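# Scoop dry food from the pouch and hold it

## Task

Use the scoop to take dry food out of the pouch. The task is done when the right gripper holds the scoop raised above the table, close to level and well away from both the pouch and the bowls. The scoop must be at least about half full, and the food in it must be at rest. The pouch must be upright, with all the remaining food still inside it. Spill as little food as possible. Food that ends up off the table counts only as a spill and does not end the scene.

## Robot and tools

Robot: two arms, left_arm and right_arm, each with a parallel two-finger gripper. The left arm sits on the +y side; these names do not match left and right in the images. Calibrated bases in the scene frame: left_arm at (-0.003, +0.290, 0) m, right_arm at (-0.009, -0.274, 0) m, both facing close to +x. Scene frame: origin at table-top height midway between the nominal bases, +x out over the table, +z up. The gripper's fingers point along its own +z and close along its own y. end_effector_position is the point between the finger pads, just behind the tips.

Row format: every motion call uses rows of exactly 14 numbers, each in [-1, 1]. The first 7 belong to left_arm and the last 7 to right_arm, in the order dx, dy, dz, rx, ry, rz, opening. Both arms always appear in the row. dx..rz are offsets, not poses. They are measured from that arm's current Hand target and expressed along that Hand target's own axes. A value of 1.0 equals 0.6 m or 180 degrees, so 0.05 is 30 mm. rx, ry, rz form one rotation vector. Opening is absolute, not an offset: +1 fully open (about 87 mm between pads), +0.5 about 69 mm, 0 about 43 mm, -0.5 about 18 mm, -1 closed. To leave an arm where it is, send zeros for its six pose numbers. To leave its gripper unchanged, repeat its current opening, because a 0 there commands 43 mm.

execute_actions(actions, cameras): actions is a list of actions. Each action is a list of up to 15 rows, one row per 1/30 s control step. If fewer rows are given, the last row is held for the rest of the 15 steps, so one action lasts 0.5 s. Every row in an action counts from the Hand target at the start of that action, not from the row before it. A new action starts from the new Hand target, so sending the same offset again moves the arm further. An empty list only returns state and images. cameras picks which images come back: omitted, null or ["all"] gives all, [] gives none. Names are cam_high, cam_left_wrist and cam_right_wrist, each 672x504.

move(target, speed, blend, opening_speed, blocking, cameras): drives each gripper in a straight line toward its offset target. target is one 14-number row, or a list of up to 15 such rows that differ only in pose. Every row in the list counts from the same starting Hand targets. speed is the top path speed in m/s, from 0.002 to 0.5 (default 0.25); rotation is capped at twice that number in rad/s. It can be one value or one per target. blend, in m, rounds the corners between listed targets. opening_speed (0.2 or more, in scale units per second) ramps the fingers; without it the opening is sent at once. The whole path is capped at 10 s. Moves do not avoid obstacles or the other arm. Faster moves lag and stray more and hit harder. With blocking=false the call returns after about 0.5 s while the move keeps running; call wait or stop before sending anything else. The result adds a move: line that reports done, off_target, moving, held or fault, plus limits=paced (pose was clipped) or limits=held (steps were held back).

wait(seconds 0..10) lets the scene run with the last commands held. stop() brakes a running move. zoom_image(camera, region [x0,y0,x1,y1], at most 504x504 px) enlarges part of that camera's latest image. read_manual gives licence texts only. finished_scene(scene=1) ends the scene for good, so call it only once the goal state is stable.

Results: per-arm end_effector_position (m) and end_effector_quat_wxyz in the scene frame. Hand target is the pose the next offsets count from. It may fall short of what you asked for, because each step the command is clipped to within 100 mm and 20 degrees of the measured pose. Tool commands and grip_measured are on the -1..+1 scale. Joint positions list the gripper last, on a 0..1 scale. Joint torques include the arm's own weight; for joints 1 to 3 they wrap at ±28 N m. Step readings appear with HELD where a row was held back. A 'pose unreachable' line means the clearance check blocked that arm. That check does not protect the grippers or wrist cameras from hitting each other.

Practical notes: play, friction and weak wrist motors can leave the gripper low, short or tilted, and small offsets may do nothing or go sideways. After each move, check the position and quaternion and correct any tilt. An arm blocked by an object keeps pushing until you command its target back past the gripper. To grip the scoop handle, note grip_measured when the fingers touch, then hold a command about 0.04 below that for full force, or less below it for a lighter hold. Move the scoop slowly and level so the food does not slide out. Keep the pouch upright and avoid knocking it over. Never let anything fall off the table, and never leave anything off it; that ends the scene. Avoid hard impacts, strong presses, collisions between the arms, and dropping the scoop. Brief external tugs on held parts can happen. Holding loads, reaching far out or pushing against something heats the motors. A MOTOR HOT line appears at 75 °C. At 90 °C an OVER-TEMPERATURE FAULT folds that arm and disables it, and at 100 °C the arm goes limp, so rest the arms when you can.

Each tool is called after ">>>" by a JSON object that holds its "op" and its "data".

## Session

>>> {"op": "execute_actions", "data": {"actions": []}}

Scene clock: 0.00 s.
left_arm: end_effector_position=(+0.3818, +0.2906, +0.3585) grip_measured=+0.995 end_effector_quat_wxyz=(+0.707, +0.005, +0.707, +0.006) | right_arm: end_effector_position=(+0.3701, -0.2796, +0.3662) grip_measured=+1.000 end_effector_quat_wxyz=(+0.711, +0.010, +0.703, -0.004)
Joint positions: left_arm=[0.003 1.054 1.041 0.013 -0.002 0.016 0.997] | right_arm=[0.016 1.034 1.054 -0.01 0.009 0.008 1]
Joint velocities: left_arm=[-0.007 -0.002 0.002 0.022 -0.022 -0.081 -0.014] | right_arm=[-0.017 -0.002 -0.012 0.051 -0.037 -0.007 0]
Joint torques (N m): no reading
Heat: left arm: 37 °C; right arm: 34 °C.
Hand target: left_arm +0.3789, +0.2904, +0.3783; +0.726, +0.003, +0.688, +0.004 | right_arm +0.3674, -0.2798, +0.3775; +0.720, +0.008, +0.694, -0.006
Tool commands: left_gripper/opening=+1.0 right_gripper/opening=+1.0

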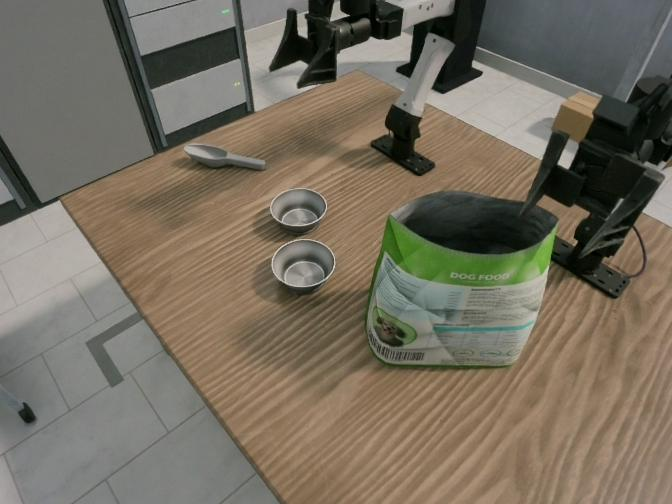

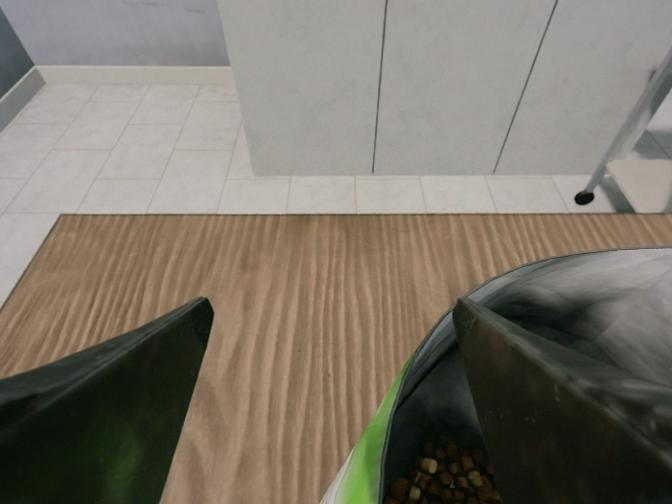

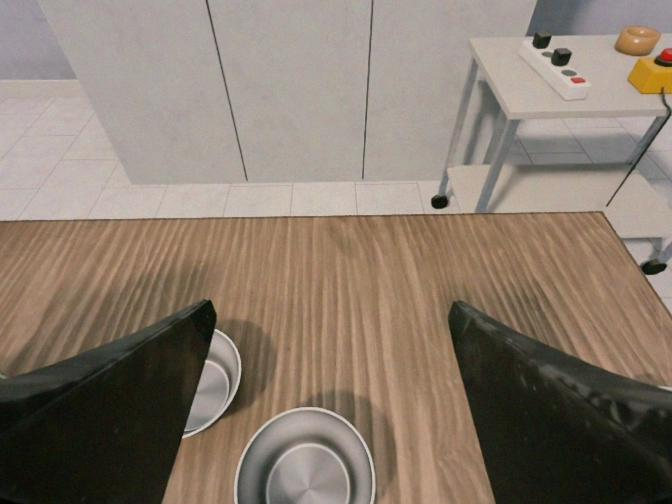

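>>> {"op": "zoom_image", "data": {"camera": "cam_high", "region": [340, 160, 600, 380]}}

>>> {"op": "zoom_image", "data": {"camera": "cam_high", "region": [160, 120, 360, 300]}}

Scaled by 1.938 from the camera's 672x504 image, which has a finer 960x720 frame.

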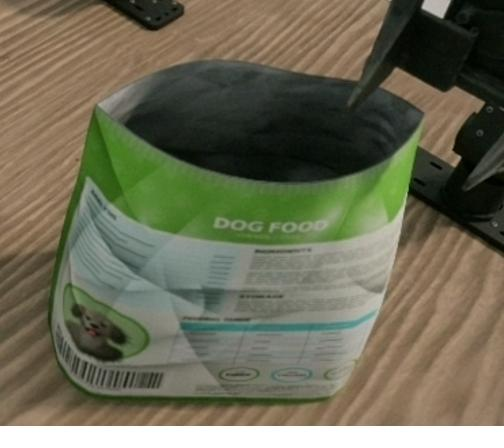

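Scaled by 2.520 from the camera's 672x504 image, which has a finer 960x720 frame.

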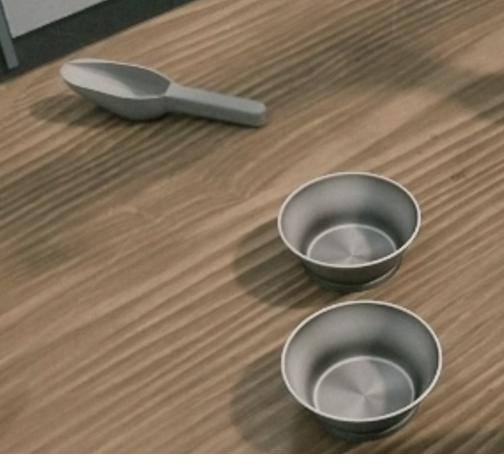

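>>> {"op": "move", "data": {"target": [-0.136,-0.317,-0.043,0,0,0,1,-0.042,-0.333,-0.095,0.183,0,0,1]}}

Scene clock: 5.97 s.
left_arm: end_effector_position=(+0.3497, +0.0939, +0.4469) grip_measured=+0.995 end_effector_quat_wxyz=(+0.723, +0.010, +0.691, +0.007) | right_arm: end_effector_position=(+0.3101, -0.4769, +0.3929) grip_measured=+1.000 end_effector_quat_wxyz=(+0.692, +0.208, +0.662, -0.201)
Joint positions: left_arm=[-0.837 1.34 1.529 -0.121 -0.835 0.074 0.997] | right_arm=[-0.527 1.049 1.143 -0.056 0.032 0.021 1]
Joint velocities: left_arm=[0.007 0.002 -0.012 0.022 0.007 0.051 -0.003] | right_arm=[-0.002 -0.007 -0.027 -0.007 -0.022 -0.066 0]
Joint torques (N m): left_arm=[-0.12 -3.54 9.46 1.33 -0.05 -0.01] | right_arm=[-0.65 -2.18 10.29 1.61 0.14 0.19]
Heat: left arm: 38 °C; right arm: 35 °C.
Hand target: left_arm +0.3481, +0.0980, +0.4593; +0.726, +0.005, +0.687, +0.006 | right_arm +0.3069, -0.4765, +0.4016; +0.690, +0.212, +0.662, -0.203
Off the commanded pose: left_arm 0.011 m, 1 deg | right_arm 0.008 m, 1 deg.
move: off_target (left_arm)

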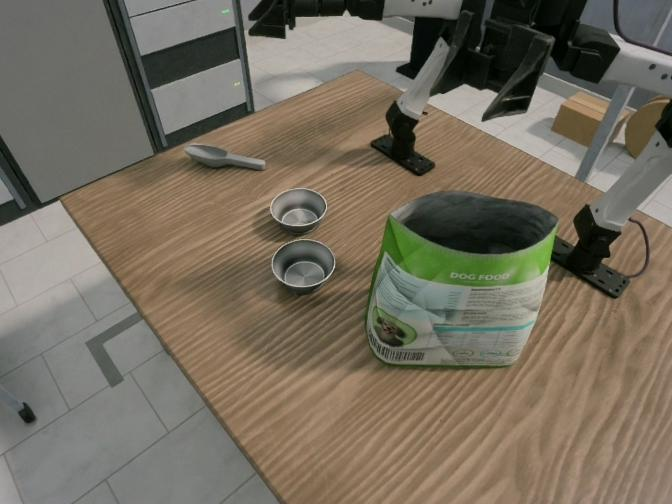

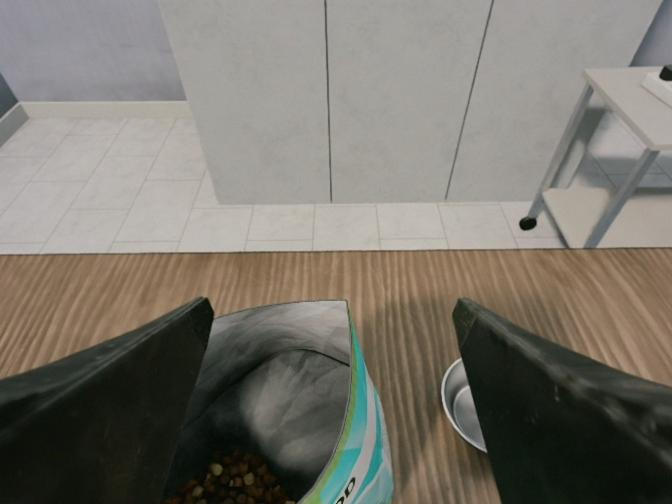

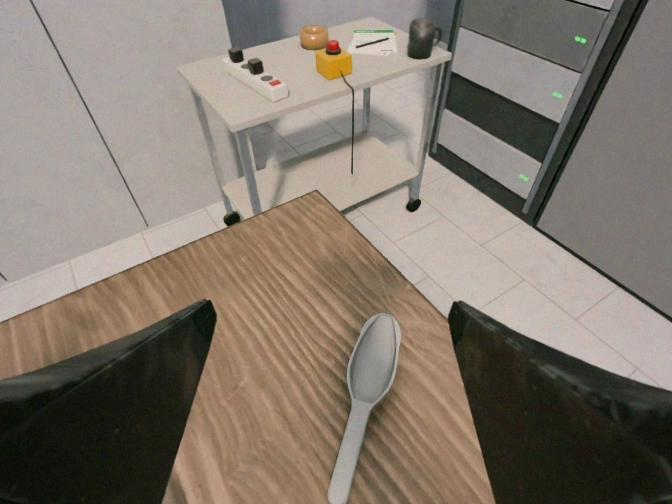

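>>> {"op": "move", "data": {"target": [0,0.01,0.05,0,0.267,0,1,0.172,-0.033,0.14,0,0.25,0,1]}}

Scene clock: 11.43 s.
left_arm: end_effector_position=(+0.3814, +0.0979, +0.4582) grip_measured=+0.995 end_effector_quat_wxyz=(+0.567, +0.032, +0.821, -0.052) | right_arm: end_effector_position=(+0.3739, -0.5385, +0.2985) grip_measured=+1.000 end_effector_quat_wxyz=(+0.386, +0.276, +0.873, -0.116)
Joint positions: left_arm=[-0.621 1.94 2.83 -1.292 -0.46 -0.24 0.997] | right_arm=[-0.581 1.852 2.155 -1.045 -0.006 0.008 1]
Joint velocities: left_arm=[0.022 0.002 -0.002 0.125 0.037 0.007 -0.014] | right_arm=[0.012 -0.007 0.002 -0.022 0.051 -0.007 0]
Joint torques (N m): left_arm=[0.59 -5.85 5.67 1.48 -0.02 -0.19] | right_arm=[-0.85 -8.21 9.31 1.39 -0.2 0.03]
Heat: left arm: 38 °C; right arm: 35 °C.
Hand target: left_arm +0.3796, +0.1039, +0.4618; +0.431, +0.009, +0.902, -0.009 | right_arm +0.3691, -0.5393, +0.3030; +0.383, +0.273, +0.876, -0.111
Off the commanded pose: left_arm 0.008 m, 25 deg; orientation clipped | right_arm 0.005 m, 1 deg.
elbow stopped short (left arm): the move would have taken joint 3 (elbow) straighter than the controller allows.
move: off_target (left_arm); limits=paced

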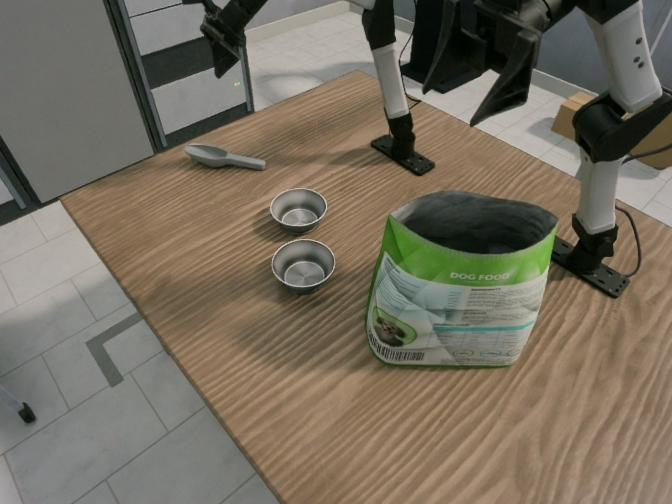

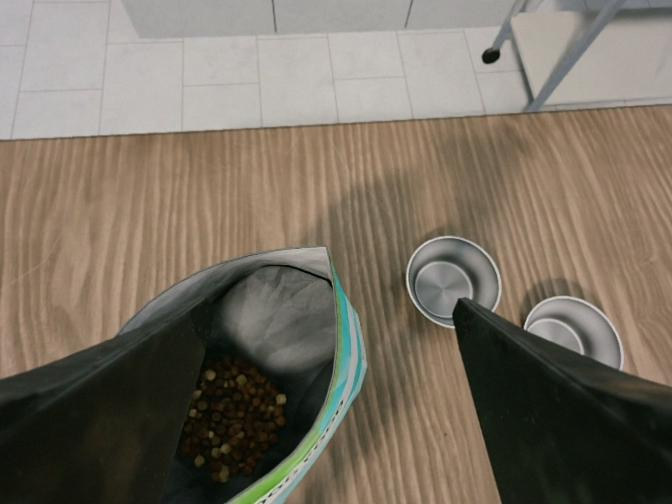

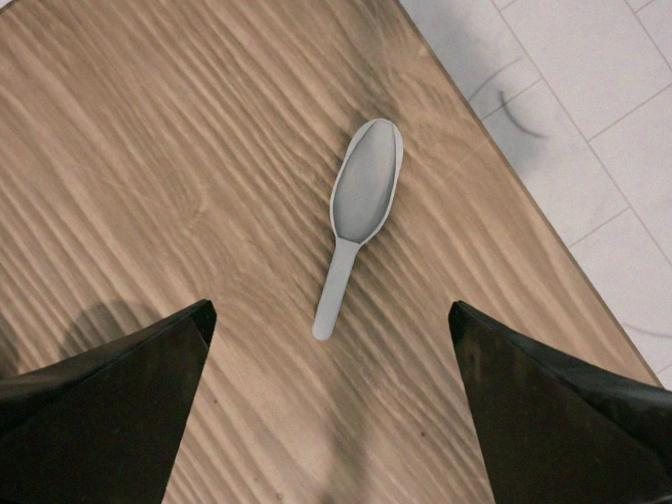

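>>> {"op": "move", "data": {"target": [0.153,0.143,-0.026,0,0,0,1,0,0,0,0,0,0,1]}}

>>> {"op": "zoom_image", "data": {"camera": "cam_left_wrist", "region": [120, 120, 520, 504]}}

Scene clock: 15.70 s.
left_arm: end_effector_position=(+0.3205, +0.1885, +0.3887) grip_measured=+0.995 end_effector_quat_wxyz=(+0.418, +0.008, +0.908, -0.003) | right_arm: end_effector_position=(+0.3737, -0.5383, +0.2982) grip_measured=+1.000 end_effector_quat_wxyz=(+0.385, +0.276, +0.873, -0.116)
Joint positions: left_arm=[-0.426 1.656 2.388 -1.483 -0.31 -0.275 0.997] | right_arm=[-0.581 1.852 2.155 -1.047 -0.006 0.008 1]
Joint velocities: left_arm=[0.002 -0.022 0.007 -0.007 0.022 -0.022 -0.003] | right_arm=[-0.007 -0.007 -0.002 -0.007 -0.037 -0.022 0]
Joint torques (N m): left_arm=[0.43 -7.23 3.45 1.52 -0.05 0] | right_arm=[-0.85 -8.23 9.32 1.37 -0.19 0.03]
Heat: left arm: 38 °C; right arm: 36 °C.
Hand target: left_arm +0.3115, +0.1903, +0.3981; +0.430, +0.010, +0.903, -0.011 | right_arm +0.3691, -0.5393, +0.3030; +0.383, +0.273, +0.876, -0.111
Off the commanded pose: left_arm 0.014 m, 2 deg | right_arm 0.007 m, 1 deg.
move: off_target (left_arm)

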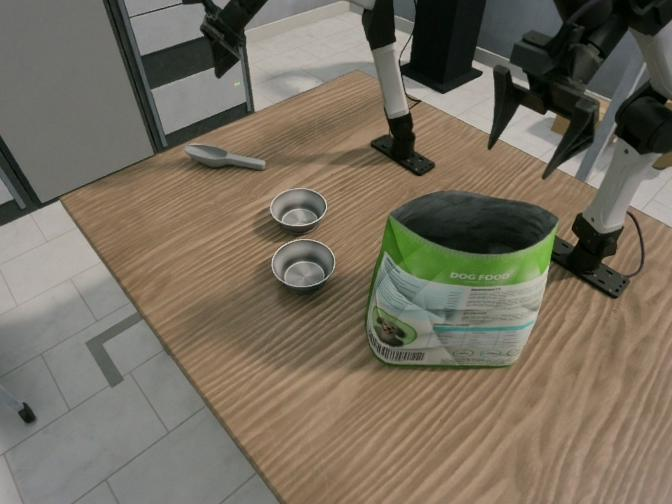

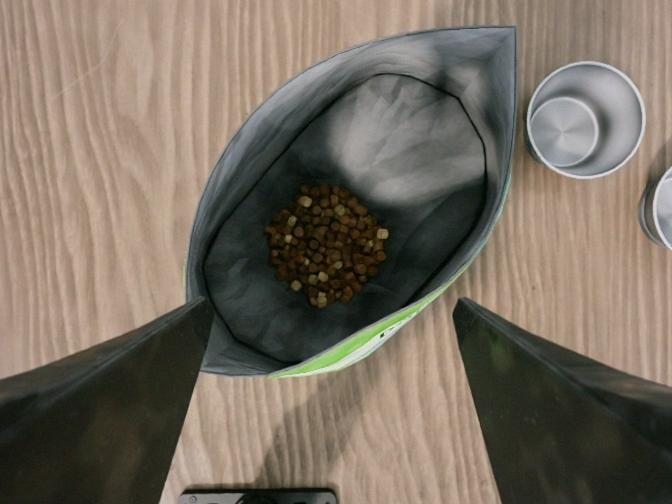

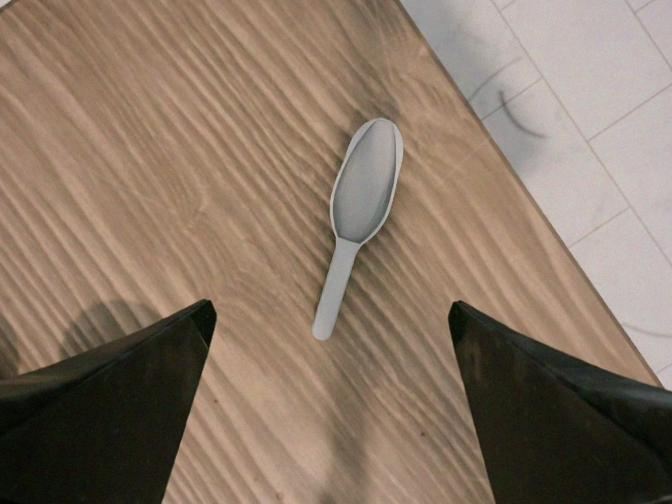

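Scaled by 1.260 from the camera's 672x504 image, which has a finer 960x720 frame.

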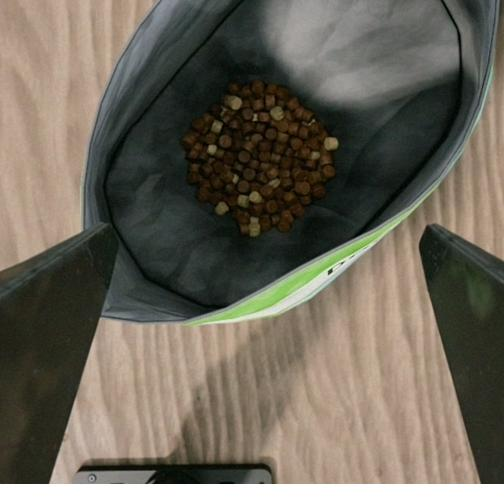

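>>> {"op": "zoom_image", "data": {"camera": "cam_left_wrist", "region": [150, 230, 330, 400]}}

>>> {"op": "zoom_image", "data": {"camera": "cam_high", "region": [360, 170, 580, 380]}}

Scaled by 2.800 from the camera's 672x504 image, which has a finer 960x720 frame.

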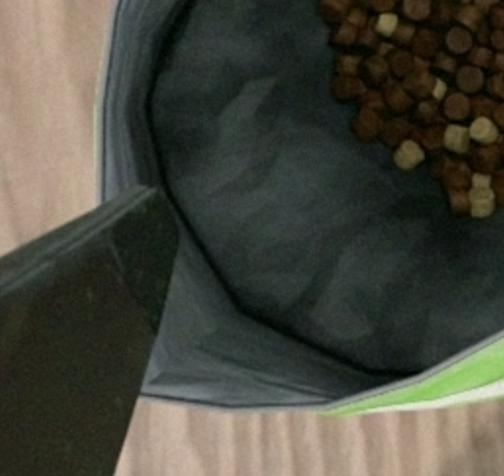

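Scaled by 2.291 from the camera's 672x504 image, which has a finer 960x720 frame.

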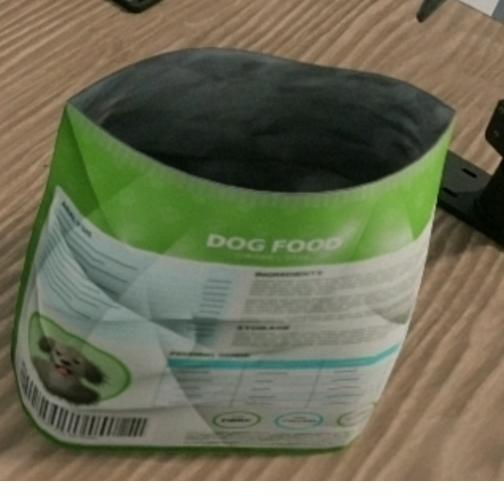

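>>> {"op": "zoom_image", "data": {"camera": "cam_left_wrist", "region": [230, 150, 430, 330]}}

>>> {"op": "move", "data": {"target": [0,-0.117,0,0,0,0,1,0,0,0,0,0,0,1], "cameras": ["cam_left_wrist"]}}

>>> {"op": "zoom_image", "data": {"camera": "cam_left_wrist", "region": [150, 150, 350, 330]}}

Scaled by 2.520 from the camera's 672x504 image, which has a finer 960x720 frame.

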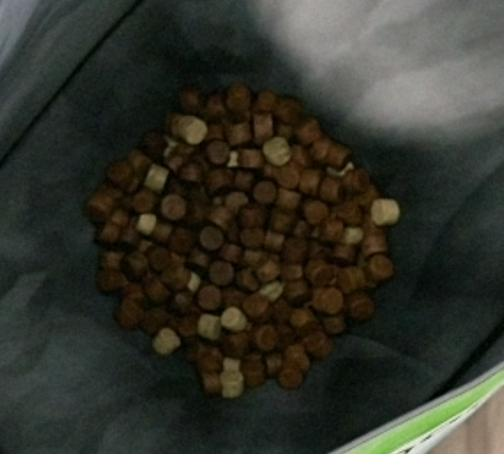

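Scene clock: 39.53 s.
left_arm: end_effector_position=(+0.3120, +0.1113, +0.3920) grip_measured=+0.995 end_effector_quat_wxyz=(+0.436, +0.028, +0.899, -0.019) | right_arm: end_effector_position=(+0.3737, -0.5383, +0.2982) grip_measured=+1.000 end_effector_quat_wxyz=(+0.385, +0.276, +0.873, -0.116)
Joint positions: left_arm=[-0.691 1.79 2.56 -1.539 -0.474 -0.429 0.997] | right_arm=[-0.581 1.852 2.155 -1.047 -0.006 0.008 1]
Joint velocities: left_arm=[0.012 0.012 0.012 -0.022 -0.007 -0.022 0.003] | right_arm=[-0.007 0.007 -0.002 0.022 0.037 -0.037 0]
Joint torques (N m): left_arm=[0.01 -5.68 6.17 1.25 -0.37 -0.21] | right_arm=[-0.85 -8.21 9.32 1.37 -0.19 0.03]
Heat: left arm: 38 °C; right arm: 40 °C.
Hand target: left_arm +0.3097, +0.1192, +0.3998; +0.431, +0.010, +0.902, -0.010 | right_arm +0.3691, -0.5393, +0.3030; +0.383, +0.273, +0.876, -0.111
Off the commanded pose: left_arm 0.011 m, 2 deg | right_arm 0.007 m, 1 deg.
joint sent to its limit (left arm) — joint 4 (wrist pitch), lower limit. The joint targets are off in position, not in orientation.
move: off_target (left_arm)
Images, in order (width x height): cam_left_wrist 672x504.

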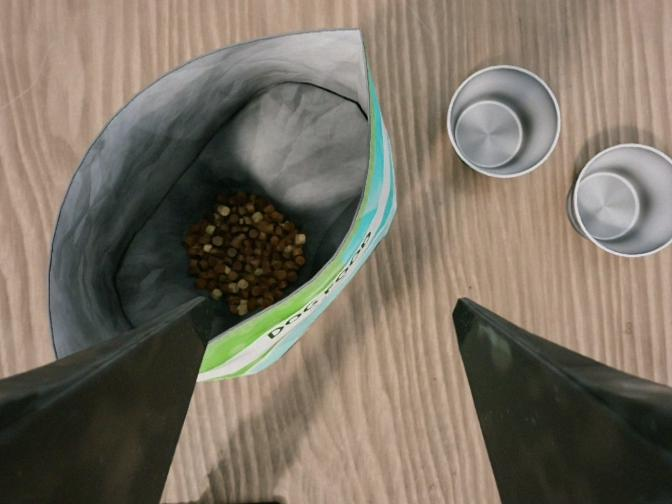

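Scaled by 2.520 from the camera's 672x504 image, which has a finer 960x720 frame.

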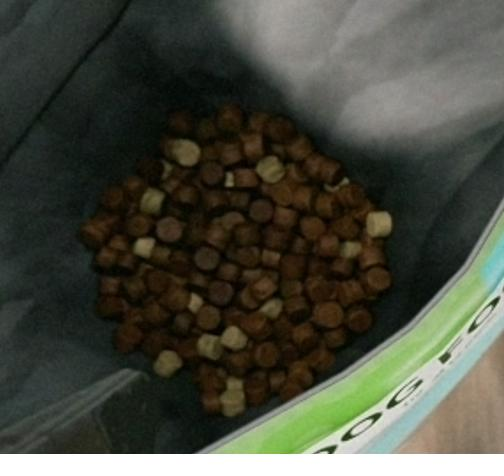

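>>> {"op": "move", "data": {"target": [0,0,0,0,0,0,1,0.355,0.0368,0.1243,0.0673,0.0378,0.0643,1]}}

>>> {"op": "zoom_image", "data": {"camera": "cam_right_wrist", "region": [200, 100, 500, 400]}}

Scene clock: 47.00 s.
left_arm: end_effector_position=(+0.3120, +0.1113, +0.3920) grip_measured=+0.995 end_effector_quat_wxyz=(+0.436, +0.027, +0.899, -0.019) | right_arm: end_effector_position=(+0.3055, -0.4635, +0.0854) grip_measured=+1.000 end_effector_quat_wxyz=(+0.283, +0.396, +0.863, -0.137)
Joint positions: left_arm=[-0.691 1.79 2.56 -1.539 -0.474 -0.43 0.997] | right_arm=[-0.434 1.554 1.053 -0.473 0.247 0.323 1]
Joint velocities: left_arm=[-0.007 0.007 0.007 0.051 -0.007 0.007 0.008] | right_arm=[0.002 -0.017 -0.002 -0.022 0.022 -0.081 0]
Joint torques (N m): left_arm=[-0.09 -5.68 6.15 1.24 -0.35 -0.21] | right_arm=[0.43 -9.46 5.53 1.95 0.35 0.21]
Heat: left arm: 38 °C; right arm: 40 °C.
Hand target: left_arm +0.3097, +0.1192, +0.3998; +0.431, +0.010, +0.902, -0.010 | right_arm +0.3095, -0.4699, +0.0965; +0.310, +0.404, +0.848, -0.148
Off the commanded pose: left_arm 0.011 m, 2 deg | right_arm 0.012 m, 4 deg.
joint sent to its limit (left arm) — joint 4 (wrist pitch), lower limit. The joint targets are off in position, not in orientation.
move: off_target (left_arm, right_arm)

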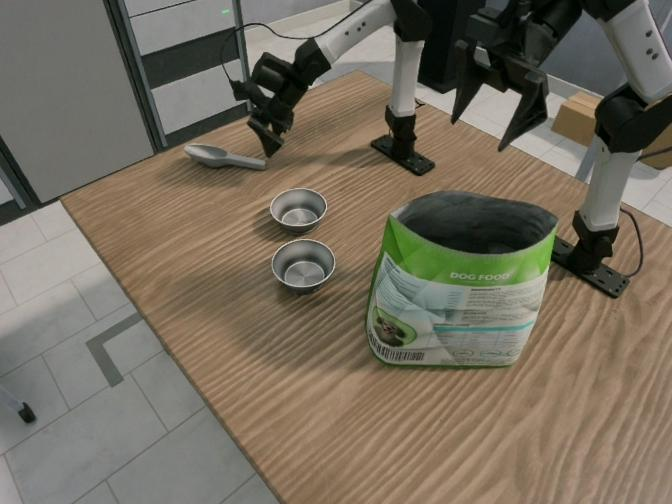

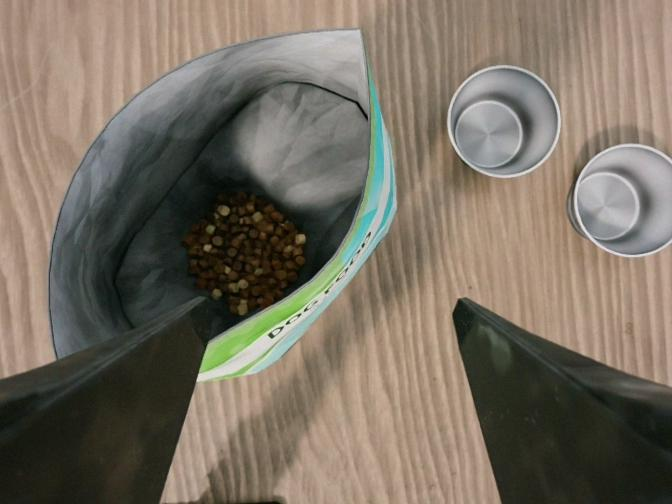

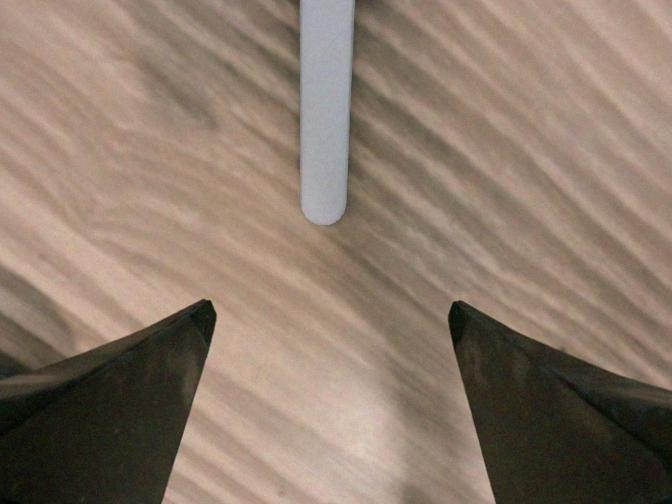

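Scaled by 1.680 from the camera's 672x504 image, which has a finer 960x720 frame.

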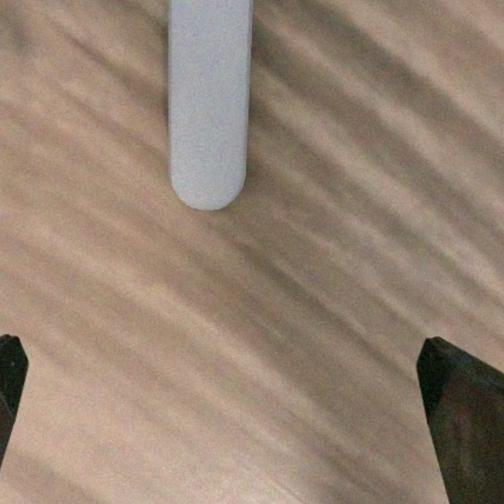

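>>> {"op": "move", "data": {"target": [0,0,0,0,0,0,1,-0.0023,0.0025,0.118,0,-0.019,0,1], "speed": 0.12, "cameras": ["cam_right_wrist","cam_high"]}}

>>> {"op": "zoom_image", "data": {"camera": "cam_high", "region": [170, 90, 330, 210]}}

Scene clock: 49.83 s.
left_arm: end_effector_position=(+0.3120, +0.1113, +0.3920) grip_measured=+0.995 end_effector_quat_wxyz=(+0.436, +0.027, +0.899, -0.019) | right_arm: end_effector_position=(+0.3408, -0.4947, +0.0422) grip_measured=+1.000 end_effector_quat_wxyz=(+0.324, +0.398, +0.846, -0.147)
Joint positions: left_arm=[-0.691 1.79 2.56 -1.539 -0.474 -0.43 0.997] | right_arm=[-0.461 1.727 1.008 -0.16 0.247 0.301 1]
Joint velocities: left_arm=[0.002 -0.017 -0.002 0.022 -0.007 -0.051 -0.008] | right_arm=[-0.002 -0.017 -0.012 -0.022 -0.037 -0.066 0]
Joint torques (N m): left_arm=[-0.03 -5.65 6.13 1.25 -0.35 -0.21] | right_arm=[-0.8 -7.56 5.37 2.1 0.25 0.04]
Heat: left arm: 38 °C; right arm: 40 °C.
Hand target: left_arm +0.3097, +0.1192, +0.3998; +0.431, +0.010, +0.902, -0.010 | right_arm +0.3411, -0.5050, +0.0434; +0.335, +0.400, +0.838, -0.159
Off the commanded pose: left_arm 0.011 m, 2 deg | right_arm 0.011 m, 2 deg.
joint sent to its limit (left arm) — joint 4 (wrist pitch), lower limit. The joint targets are off in position, not in orientation.
move: off_target (left_arm, right_arm)
Images, in order (width x height): cam_high 672x504, cam_right_wrist 672x504.

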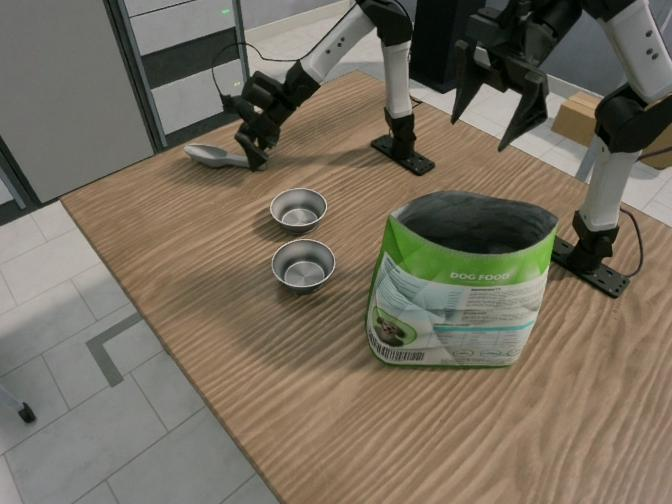

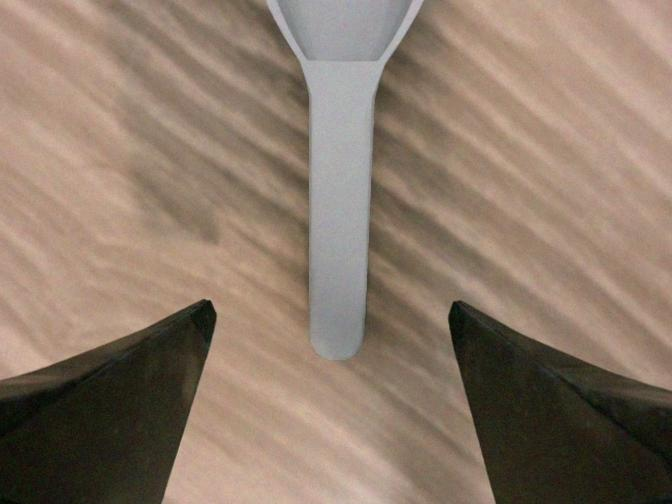

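Scaled by 3.150 from the camera's 672x504 image, which has a finer 960x720 frame.

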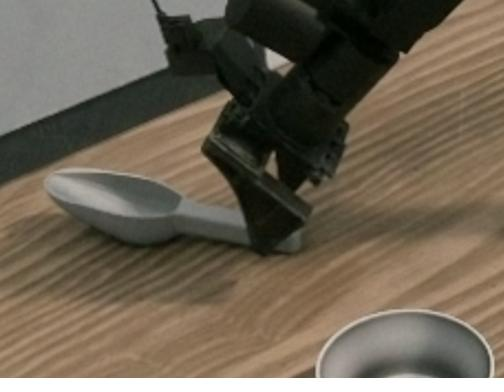

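>>> {"op": "move", "data": {"target": [0,0,0,0,0,0,1,0.0172,-0.002,0.043,0,0,0,1], "speed": 0.1, "cameras": ["cam_right_wrist"]}}

>>> {"op": "zoom_image", "data": {"camera": "cam_high", "region": [170, 90, 330, 210]}}

Scene clock: 52.00 s.
left_arm: end_effector_position=(+0.3120, +0.1113, +0.3920) grip_measured=+0.995 end_effector_quat_wxyz=(+0.436, +0.027, +0.899, -0.019) | right_arm: end_effector_position=(+0.3468, -0.5049, +0.0179) grip_measured=+1.000 end_effector_quat_wxyz=(+0.325, +0.399, +0.844, -0.151)
Joint positions: left_arm=[-0.691 1.79 2.56 -1.539 -0.474 -0.43 0.997] | right_arm=[-0.475 1.81 0.996 -0.059 0.247 0.291 1]
Joint velocities: left_arm=[0.007 -0.002 0.012 0.007 -0.007 0.066 0.008] | right_arm=[0.007 -0.002 0.012 -0.037 0.007 -0.007 0]
Joint torques (N m): left_arm=[-0.06 -5.74 6.15 1.22 -0.35 -0.2] | right_arm=[-0.81 -7.76 5.03 2.11 0.15 0.03]
Heat: left arm: 38 °C; right arm: 40 °C.
Hand target: left_arm +0.3097, +0.1192, +0.3998; +0.431, +0.010, +0.902, -0.010 | right_arm +0.3471, -0.5138, +0.0176; +0.335, +0.400, +0.838, -0.159
Off the commanded pose: left_arm 0.011 m, 2 deg | right_arm 0.009 m, 2 deg.
joint sent to its limit (left arm) — joint 4 (wrist pitch), lower limit. The joint targets are off in position, not in orientation.
move: off_target (left_arm)
Images, in order (width x height): cam_right_wrist 672x504.

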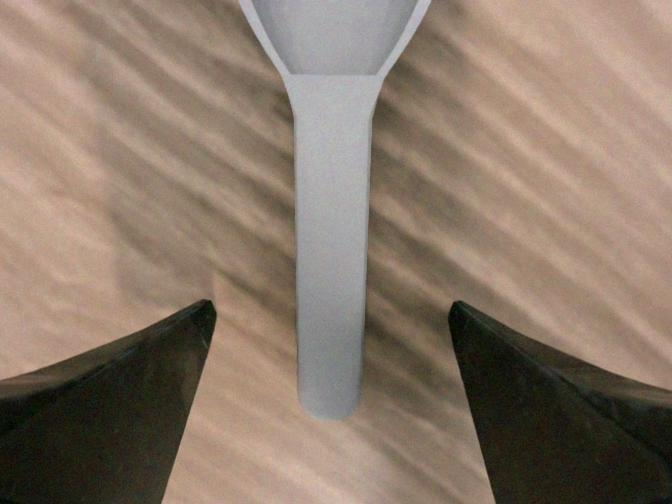

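This scene's latest camera images include none from cam_high. They are from: cam_right_wrist. cam_high's image comes with the result of a call that names it in "cameras".

>>> {"op": "move", "data": {"target": [0,0,0,0,0,0,1,0,0,0,0,0,0,-0.5], "opening_speed": 1.0, "cameras": ["cam_right_wrist","cam_high"]}}

>>> {"op": "zoom_image", "data": {"camera": "cam_high", "region": [170, 90, 330, 210]}}

Scene clock: 54.23 s.
left_arm: end_effector_position=(+0.3120, +0.1113, +0.3920) grip_measured=+0.995 end_effector_quat_wxyz=(+0.436, +0.027, +0.899, -0.019) | right_arm: end_effector_position=(+0.3470, -0.5051, +0.0181) grip_measured=-0.413 end_effector_quat_wxyz=(+0.326, +0.398, +0.844, -0.151)
Joint positions: left_arm=[-0.691 1.79 2.56 -1.539 -0.474 -0.43 0.997] | right_arm=[-0.475 1.81 0.996 -0.057 0.247 0.289 0.294]
Joint velocities: left_arm=[0.012 -0.002 0.007 -0.11 0.007 -0.051 -0.003] | right_arm=[0.037 -0.007 -0.012 -0.037 -0.037 0.022 -0.012]
Joint torques (N m): left_arm=[-0.05 -5.67 6.08 1.26 -0.36 -0.22] | right_arm=[-0.81 -7.76 5.03 2.12 0.15 0.04]
Heat: left arm: 38 °C; right arm: 39 °C.
Hand target: left_arm +0.3097, +0.1192, +0.3998; +0.431, +0.010, +0.902, -0.010 | right_arm +0.3471, -0.5138, +0.0176; +0.335, +0.400, +0.838, -0.159
Off the commanded pose: left_arm 0.011 m, 2 deg | right_arm 0.009 m, 2 deg.
joint sent to its limit (left arm) — joint 4 (wrist pitch), lower limit. The joint targets are off in position, not in orientation.
move: off_target (left_arm)
Images, in order (width x height): cam_high 672x504, cam_right_wrist 672x504.

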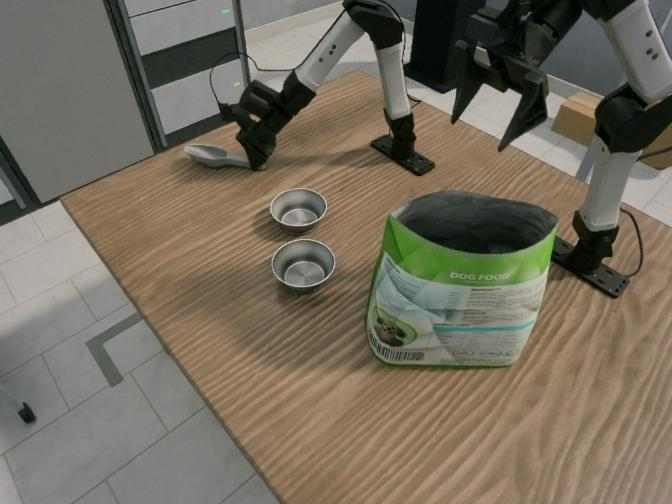

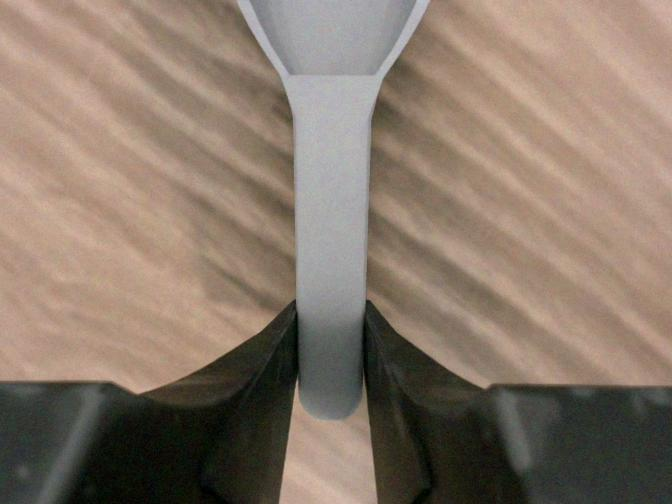

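Scaled by 3.150 from the camera's 672x504 image, which has a finer 960x720 frame.

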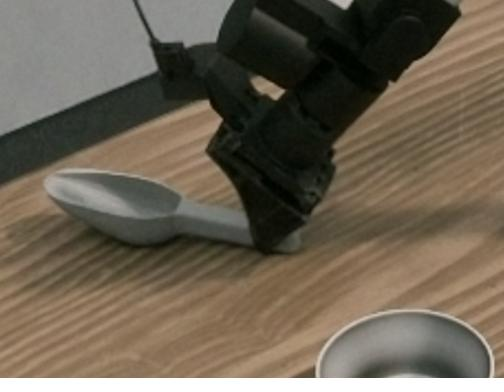

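>>> {"op": "move", "data": {"target": [0,0,0,0,0,0,1,-0.115,0,-0.121,0,0,0,-0.5], "speed": 0.12, "cameras": ["cam_right_wrist","cam_high"]}}

>>> {"op": "zoom_image", "data": {"camera": "cam_high", "region": [170, 60, 330, 210]}}

Scene clock: 56.47 s.
left_arm: end_effector_position=(+0.3120, +0.1113, +0.3920) grip_measured=+0.995 end_effector_quat_wxyz=(+0.436, +0.027, +0.899, -0.019) | right_arm: end_effector_position=(+0.3461, -0.5046, +0.0936) grip_measured=-0.413 end_effector_quat_wxyz=(+0.318, +0.398, +0.847, -0.151)
Joint positions: left_arm=[-0.691 1.79 2.56 -1.539 -0.474 -0.43 0.997] | right_arm=[-0.475 1.697 1.197 -0.389 0.247 0.289 0.294]
Joint velocities: left_arm=[-0.012 -0.002 0.017 -0.022 -0.051 0.007 0.008] | right_arm=[-0.017 -0.007 -0.012 -0.066 0.081 -0.022 -0.004]
Joint torques (N m): left_arm=[-0.03 -5.63 6.15 1.25 -0.37 -0.2] | right_arm=[-0.87 -11.29 10.02 1.27 0.15 0.05]
Heat: left arm: 38 °C; right arm: 40 °C.
Hand target: left_arm +0.3097, +0.1192, +0.3998; +0.431, +0.010, +0.902, -0.010 | right_arm +0.3460, -0.5134, +0.1179; +0.335, +0.400, +0.838, -0.159
Off the commanded pose: left_arm 0.011 m, 2 deg | right_arm 0.026 m, 2 deg.
joint sent to its limit (left arm) — joint 4 (wrist pitch), lower limit. The joint targets are off in position, not in orientation.
move: off_target (left_arm, right_arm)
Images, in order (width x height): cam_high 672x504, cam_right_wrist 672x504.

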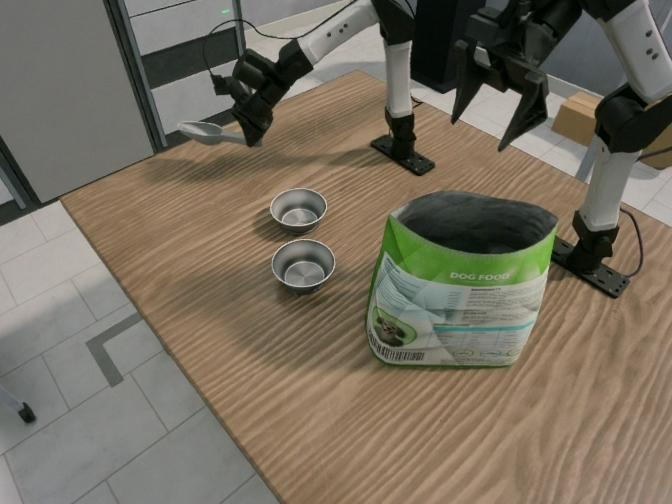

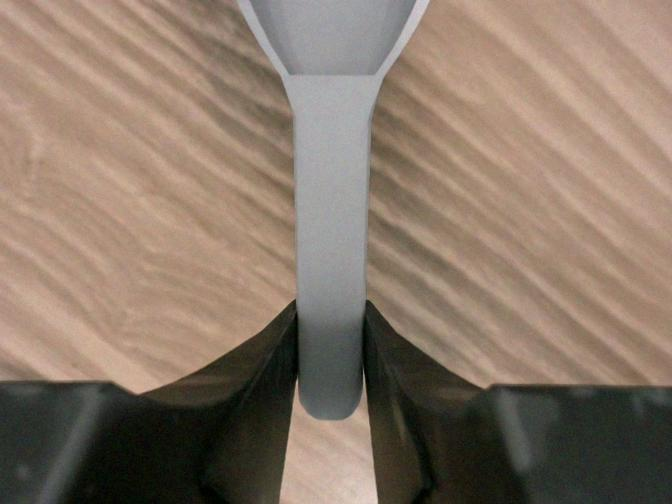

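Scaled by 3.150 from the camera's 672x504 image, which has a finer 960x720 frame.

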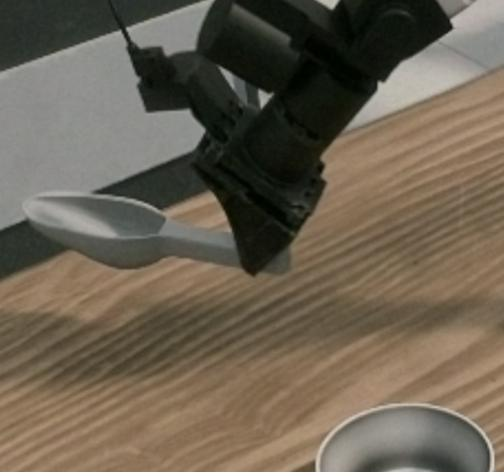

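>>> {"op": "move", "data": {"target": [0,0,0,0,0,0,1,0.112,0,0.118,0,0,0,-0.5], "speed": 0.1, "cameras": []}}

Scene clock: 64.80 s.
left_arm: end_effector_position=(+0.3120, +0.1113, +0.3920) grip_measured=+0.995 end_effector_quat_wxyz=(+0.436, +0.027, +0.899, -0.019) | right_arm: end_effector_position=(+0.3446, -0.5039, +0.0198) grip_measured=-0.413 end_effector_quat_wxyz=(+0.320, +0.397, +0.847, -0.151)
Joint positions: left_arm=[-0.691 1.79 2.56 -1.539 -0.474 -0.43 0.997] | right_arm=[-0.475 1.803 1 -0.08 0.247 0.286 0.294]
Joint velocities: left_arm=[-0.017 0.012 0.012 -0.007 -0.007 0.022 -0.019] | right_arm=[-0.007 0.007 -0.002 -0.007 -0.051 0.007 -0.001]
Joint torques (N m): left_arm=[-0.05 -5.71 6.09 1.23 -0.36 -0.2] | right_arm=[-0.83 -7.62 5.16 2.23 0.15 0.05]
Heat: left arm: 38 °C; right arm: 41 °C.
Hand target: left_arm +0.3097, +0.1192, +0.3998; +0.431, +0.010, +0.902, -0.010 | right_arm +0.3471, -0.5138, +0.0202; +0.335, +0.400, +0.838, -0.159
Off the commanded pose: left_arm 0.011 m, 2 deg | right_arm 0.010 m, 2 deg.
joint sent to its limit (left arm) — joint 4 (wrist pitch), lower limit. The joint targets are off in position, not in orientation.
move: off_target (left_arm)
No camera images: "cameras" was empty.

>>> {"op": "move", "data": {"target": [0,0,0,0,0,0,1, 0,0,0,0,0,0,0.6], "opening_speed": 2, "cameras": ["cam_high","cam_right_wrist"]}}

Scene clock: 69.80 s.
left_arm: end_effector_position=(+0.3120, +0.1113, +0.3920) grip_measured=+0.995 end_effector_quat_wxyz=(+0.436, +0.027, +0.899, -0.019) | right_arm: end_effector_position=(+0.3470, -0.5052, +0.0214) grip_measured=+0.600 end_effector_quat_wxyz=(+0.326, +0.397, +0.845, -0.152)
Joint positions: left_arm=[-0.691 1.79 2.56 -1.539 -0.474 -0.43 0.997] | right_arm=[-0.475 1.803 1 -0.068 0.247 0.286 0.8]
Joint velocities: left_arm=[-0.007 0.007 -0.007 -0.022 -0.007 -0.095 0.008] | right_arm=[-0.002 -0.002 -0.012 -0.081 -0.007 0.066 -0.002]
Joint torques (N m): left_arm=[-0.02 -5.63 6.16 1.25 -0.37 -0.21] | right_arm=[-0.81 -7.62 5.15 2.12 0.15 0.05]
Heat: left arm: 38 °C; right arm: 40 °C.
Hand target: left_arm +0.3097, +0.1192, +0.3998; +0.431, +0.010, +0.902, -0.010 | right_arm +0.3471, -0.5138, +0.0202; +0.335, +0.400, +0.838, -0.159
Off the commanded pose: left_arm 0.011 m, 2 deg | right_arm 0.009 m, 2 deg.
joint sent to its limit (left arm) — joint 4 (wrist pitch), lower limit. The joint targets are off in position, not in orientation.
move: off_target (left_arm)
Images, in order (width x height): cam_high 672x504, cam_right_wrist 672x504.

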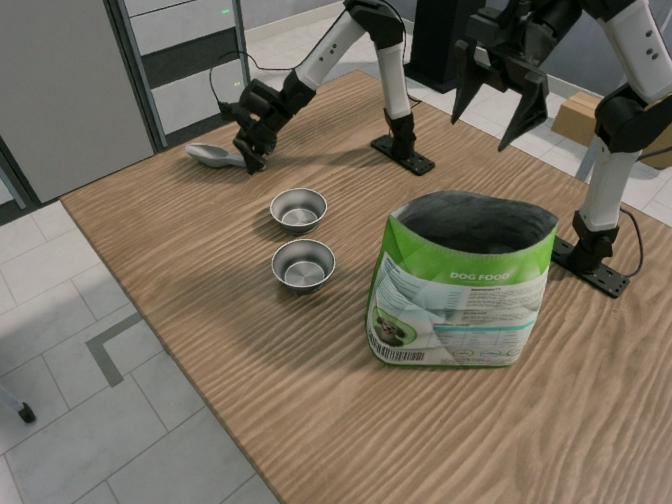

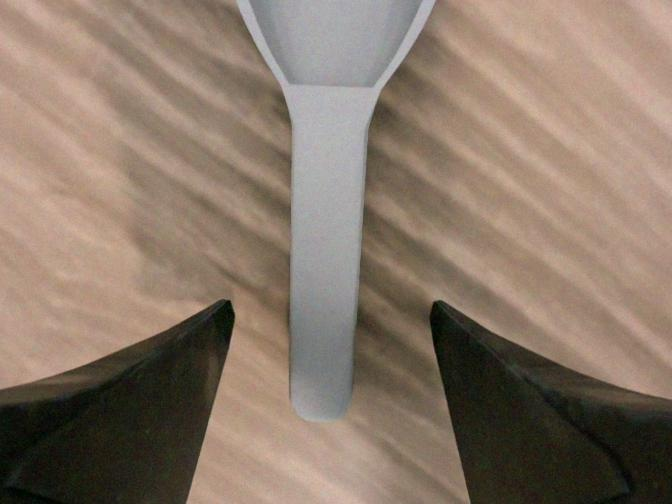

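>>> {"op": "move", "data": {"target": [0,0,0,0,0,0,1, 0.003,0,-0.003,0,-0.125,0,0.6], "speed": 0.1, "cameras": ["cam_high","cam_right_wrist"]}}

Scene clock: 73.00 s.
left_arm: end_effector_position=(+0.3120, +0.1113, +0.3920) grip_measured=+0.995 end_effector_quat_wxyz=(+0.436, +0.027, +0.899, -0.019) | right_arm: end_effector_position=(+0.3465, -0.5100, +0.0174) grip_measured=+0.600 end_effector_quat_wxyz=(+0.485, +0.361, +0.765, -0.223)
Joint positions: left_arm=[-0.691 1.79 2.56 -1.539 -0.474 -0.43 0.997] | right_arm=[-0.426 1.807 0.615 0.711 0.376 0.2 0.8]
Joint velocities: left_arm=[-0.007 0.012 0.012 -0.066 0.037 -0.066 -0.014] | right_arm=[-0.002 -0.012 0.012 0.022 -0.051 0.007 0.005]
Joint torques (N m): left_arm=[0.06 -5.74 6.17 1.23 -0.36 -0.22] | right_arm=[0.47 -6.46 3.9 2.48 0.29 0.04]
Heat: left arm: 38 °C; right arm: 40 °C.
Hand target: left_arm +0.3097, +0.1192, +0.3998; +0.431, +0.010, +0.902, -0.010 | right_arm +0.3462, -0.5122, +0.0193; +0.492, +0.362, +0.757, -0.232
Off the commanded pose: left_arm 0.011 m, 2 deg | right_arm 0.004 m, 2 deg.
joint sent to its limit (left arm) — joint 4 (wrist pitch), lower limit. The joint targets are off in position, not in orientation.
move: off_target (left_arm)
Images, in order (width x height): cam_high 672x504, cam_right_wrist 672x504.

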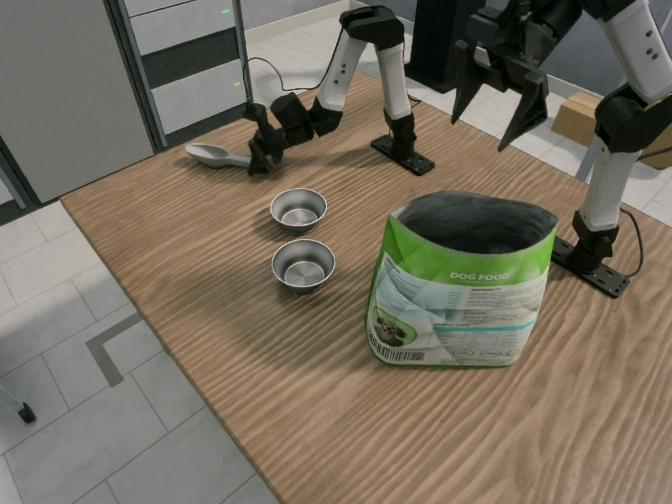

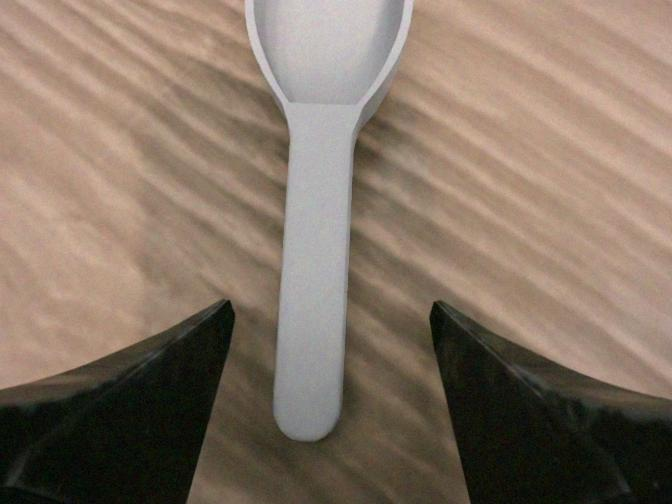

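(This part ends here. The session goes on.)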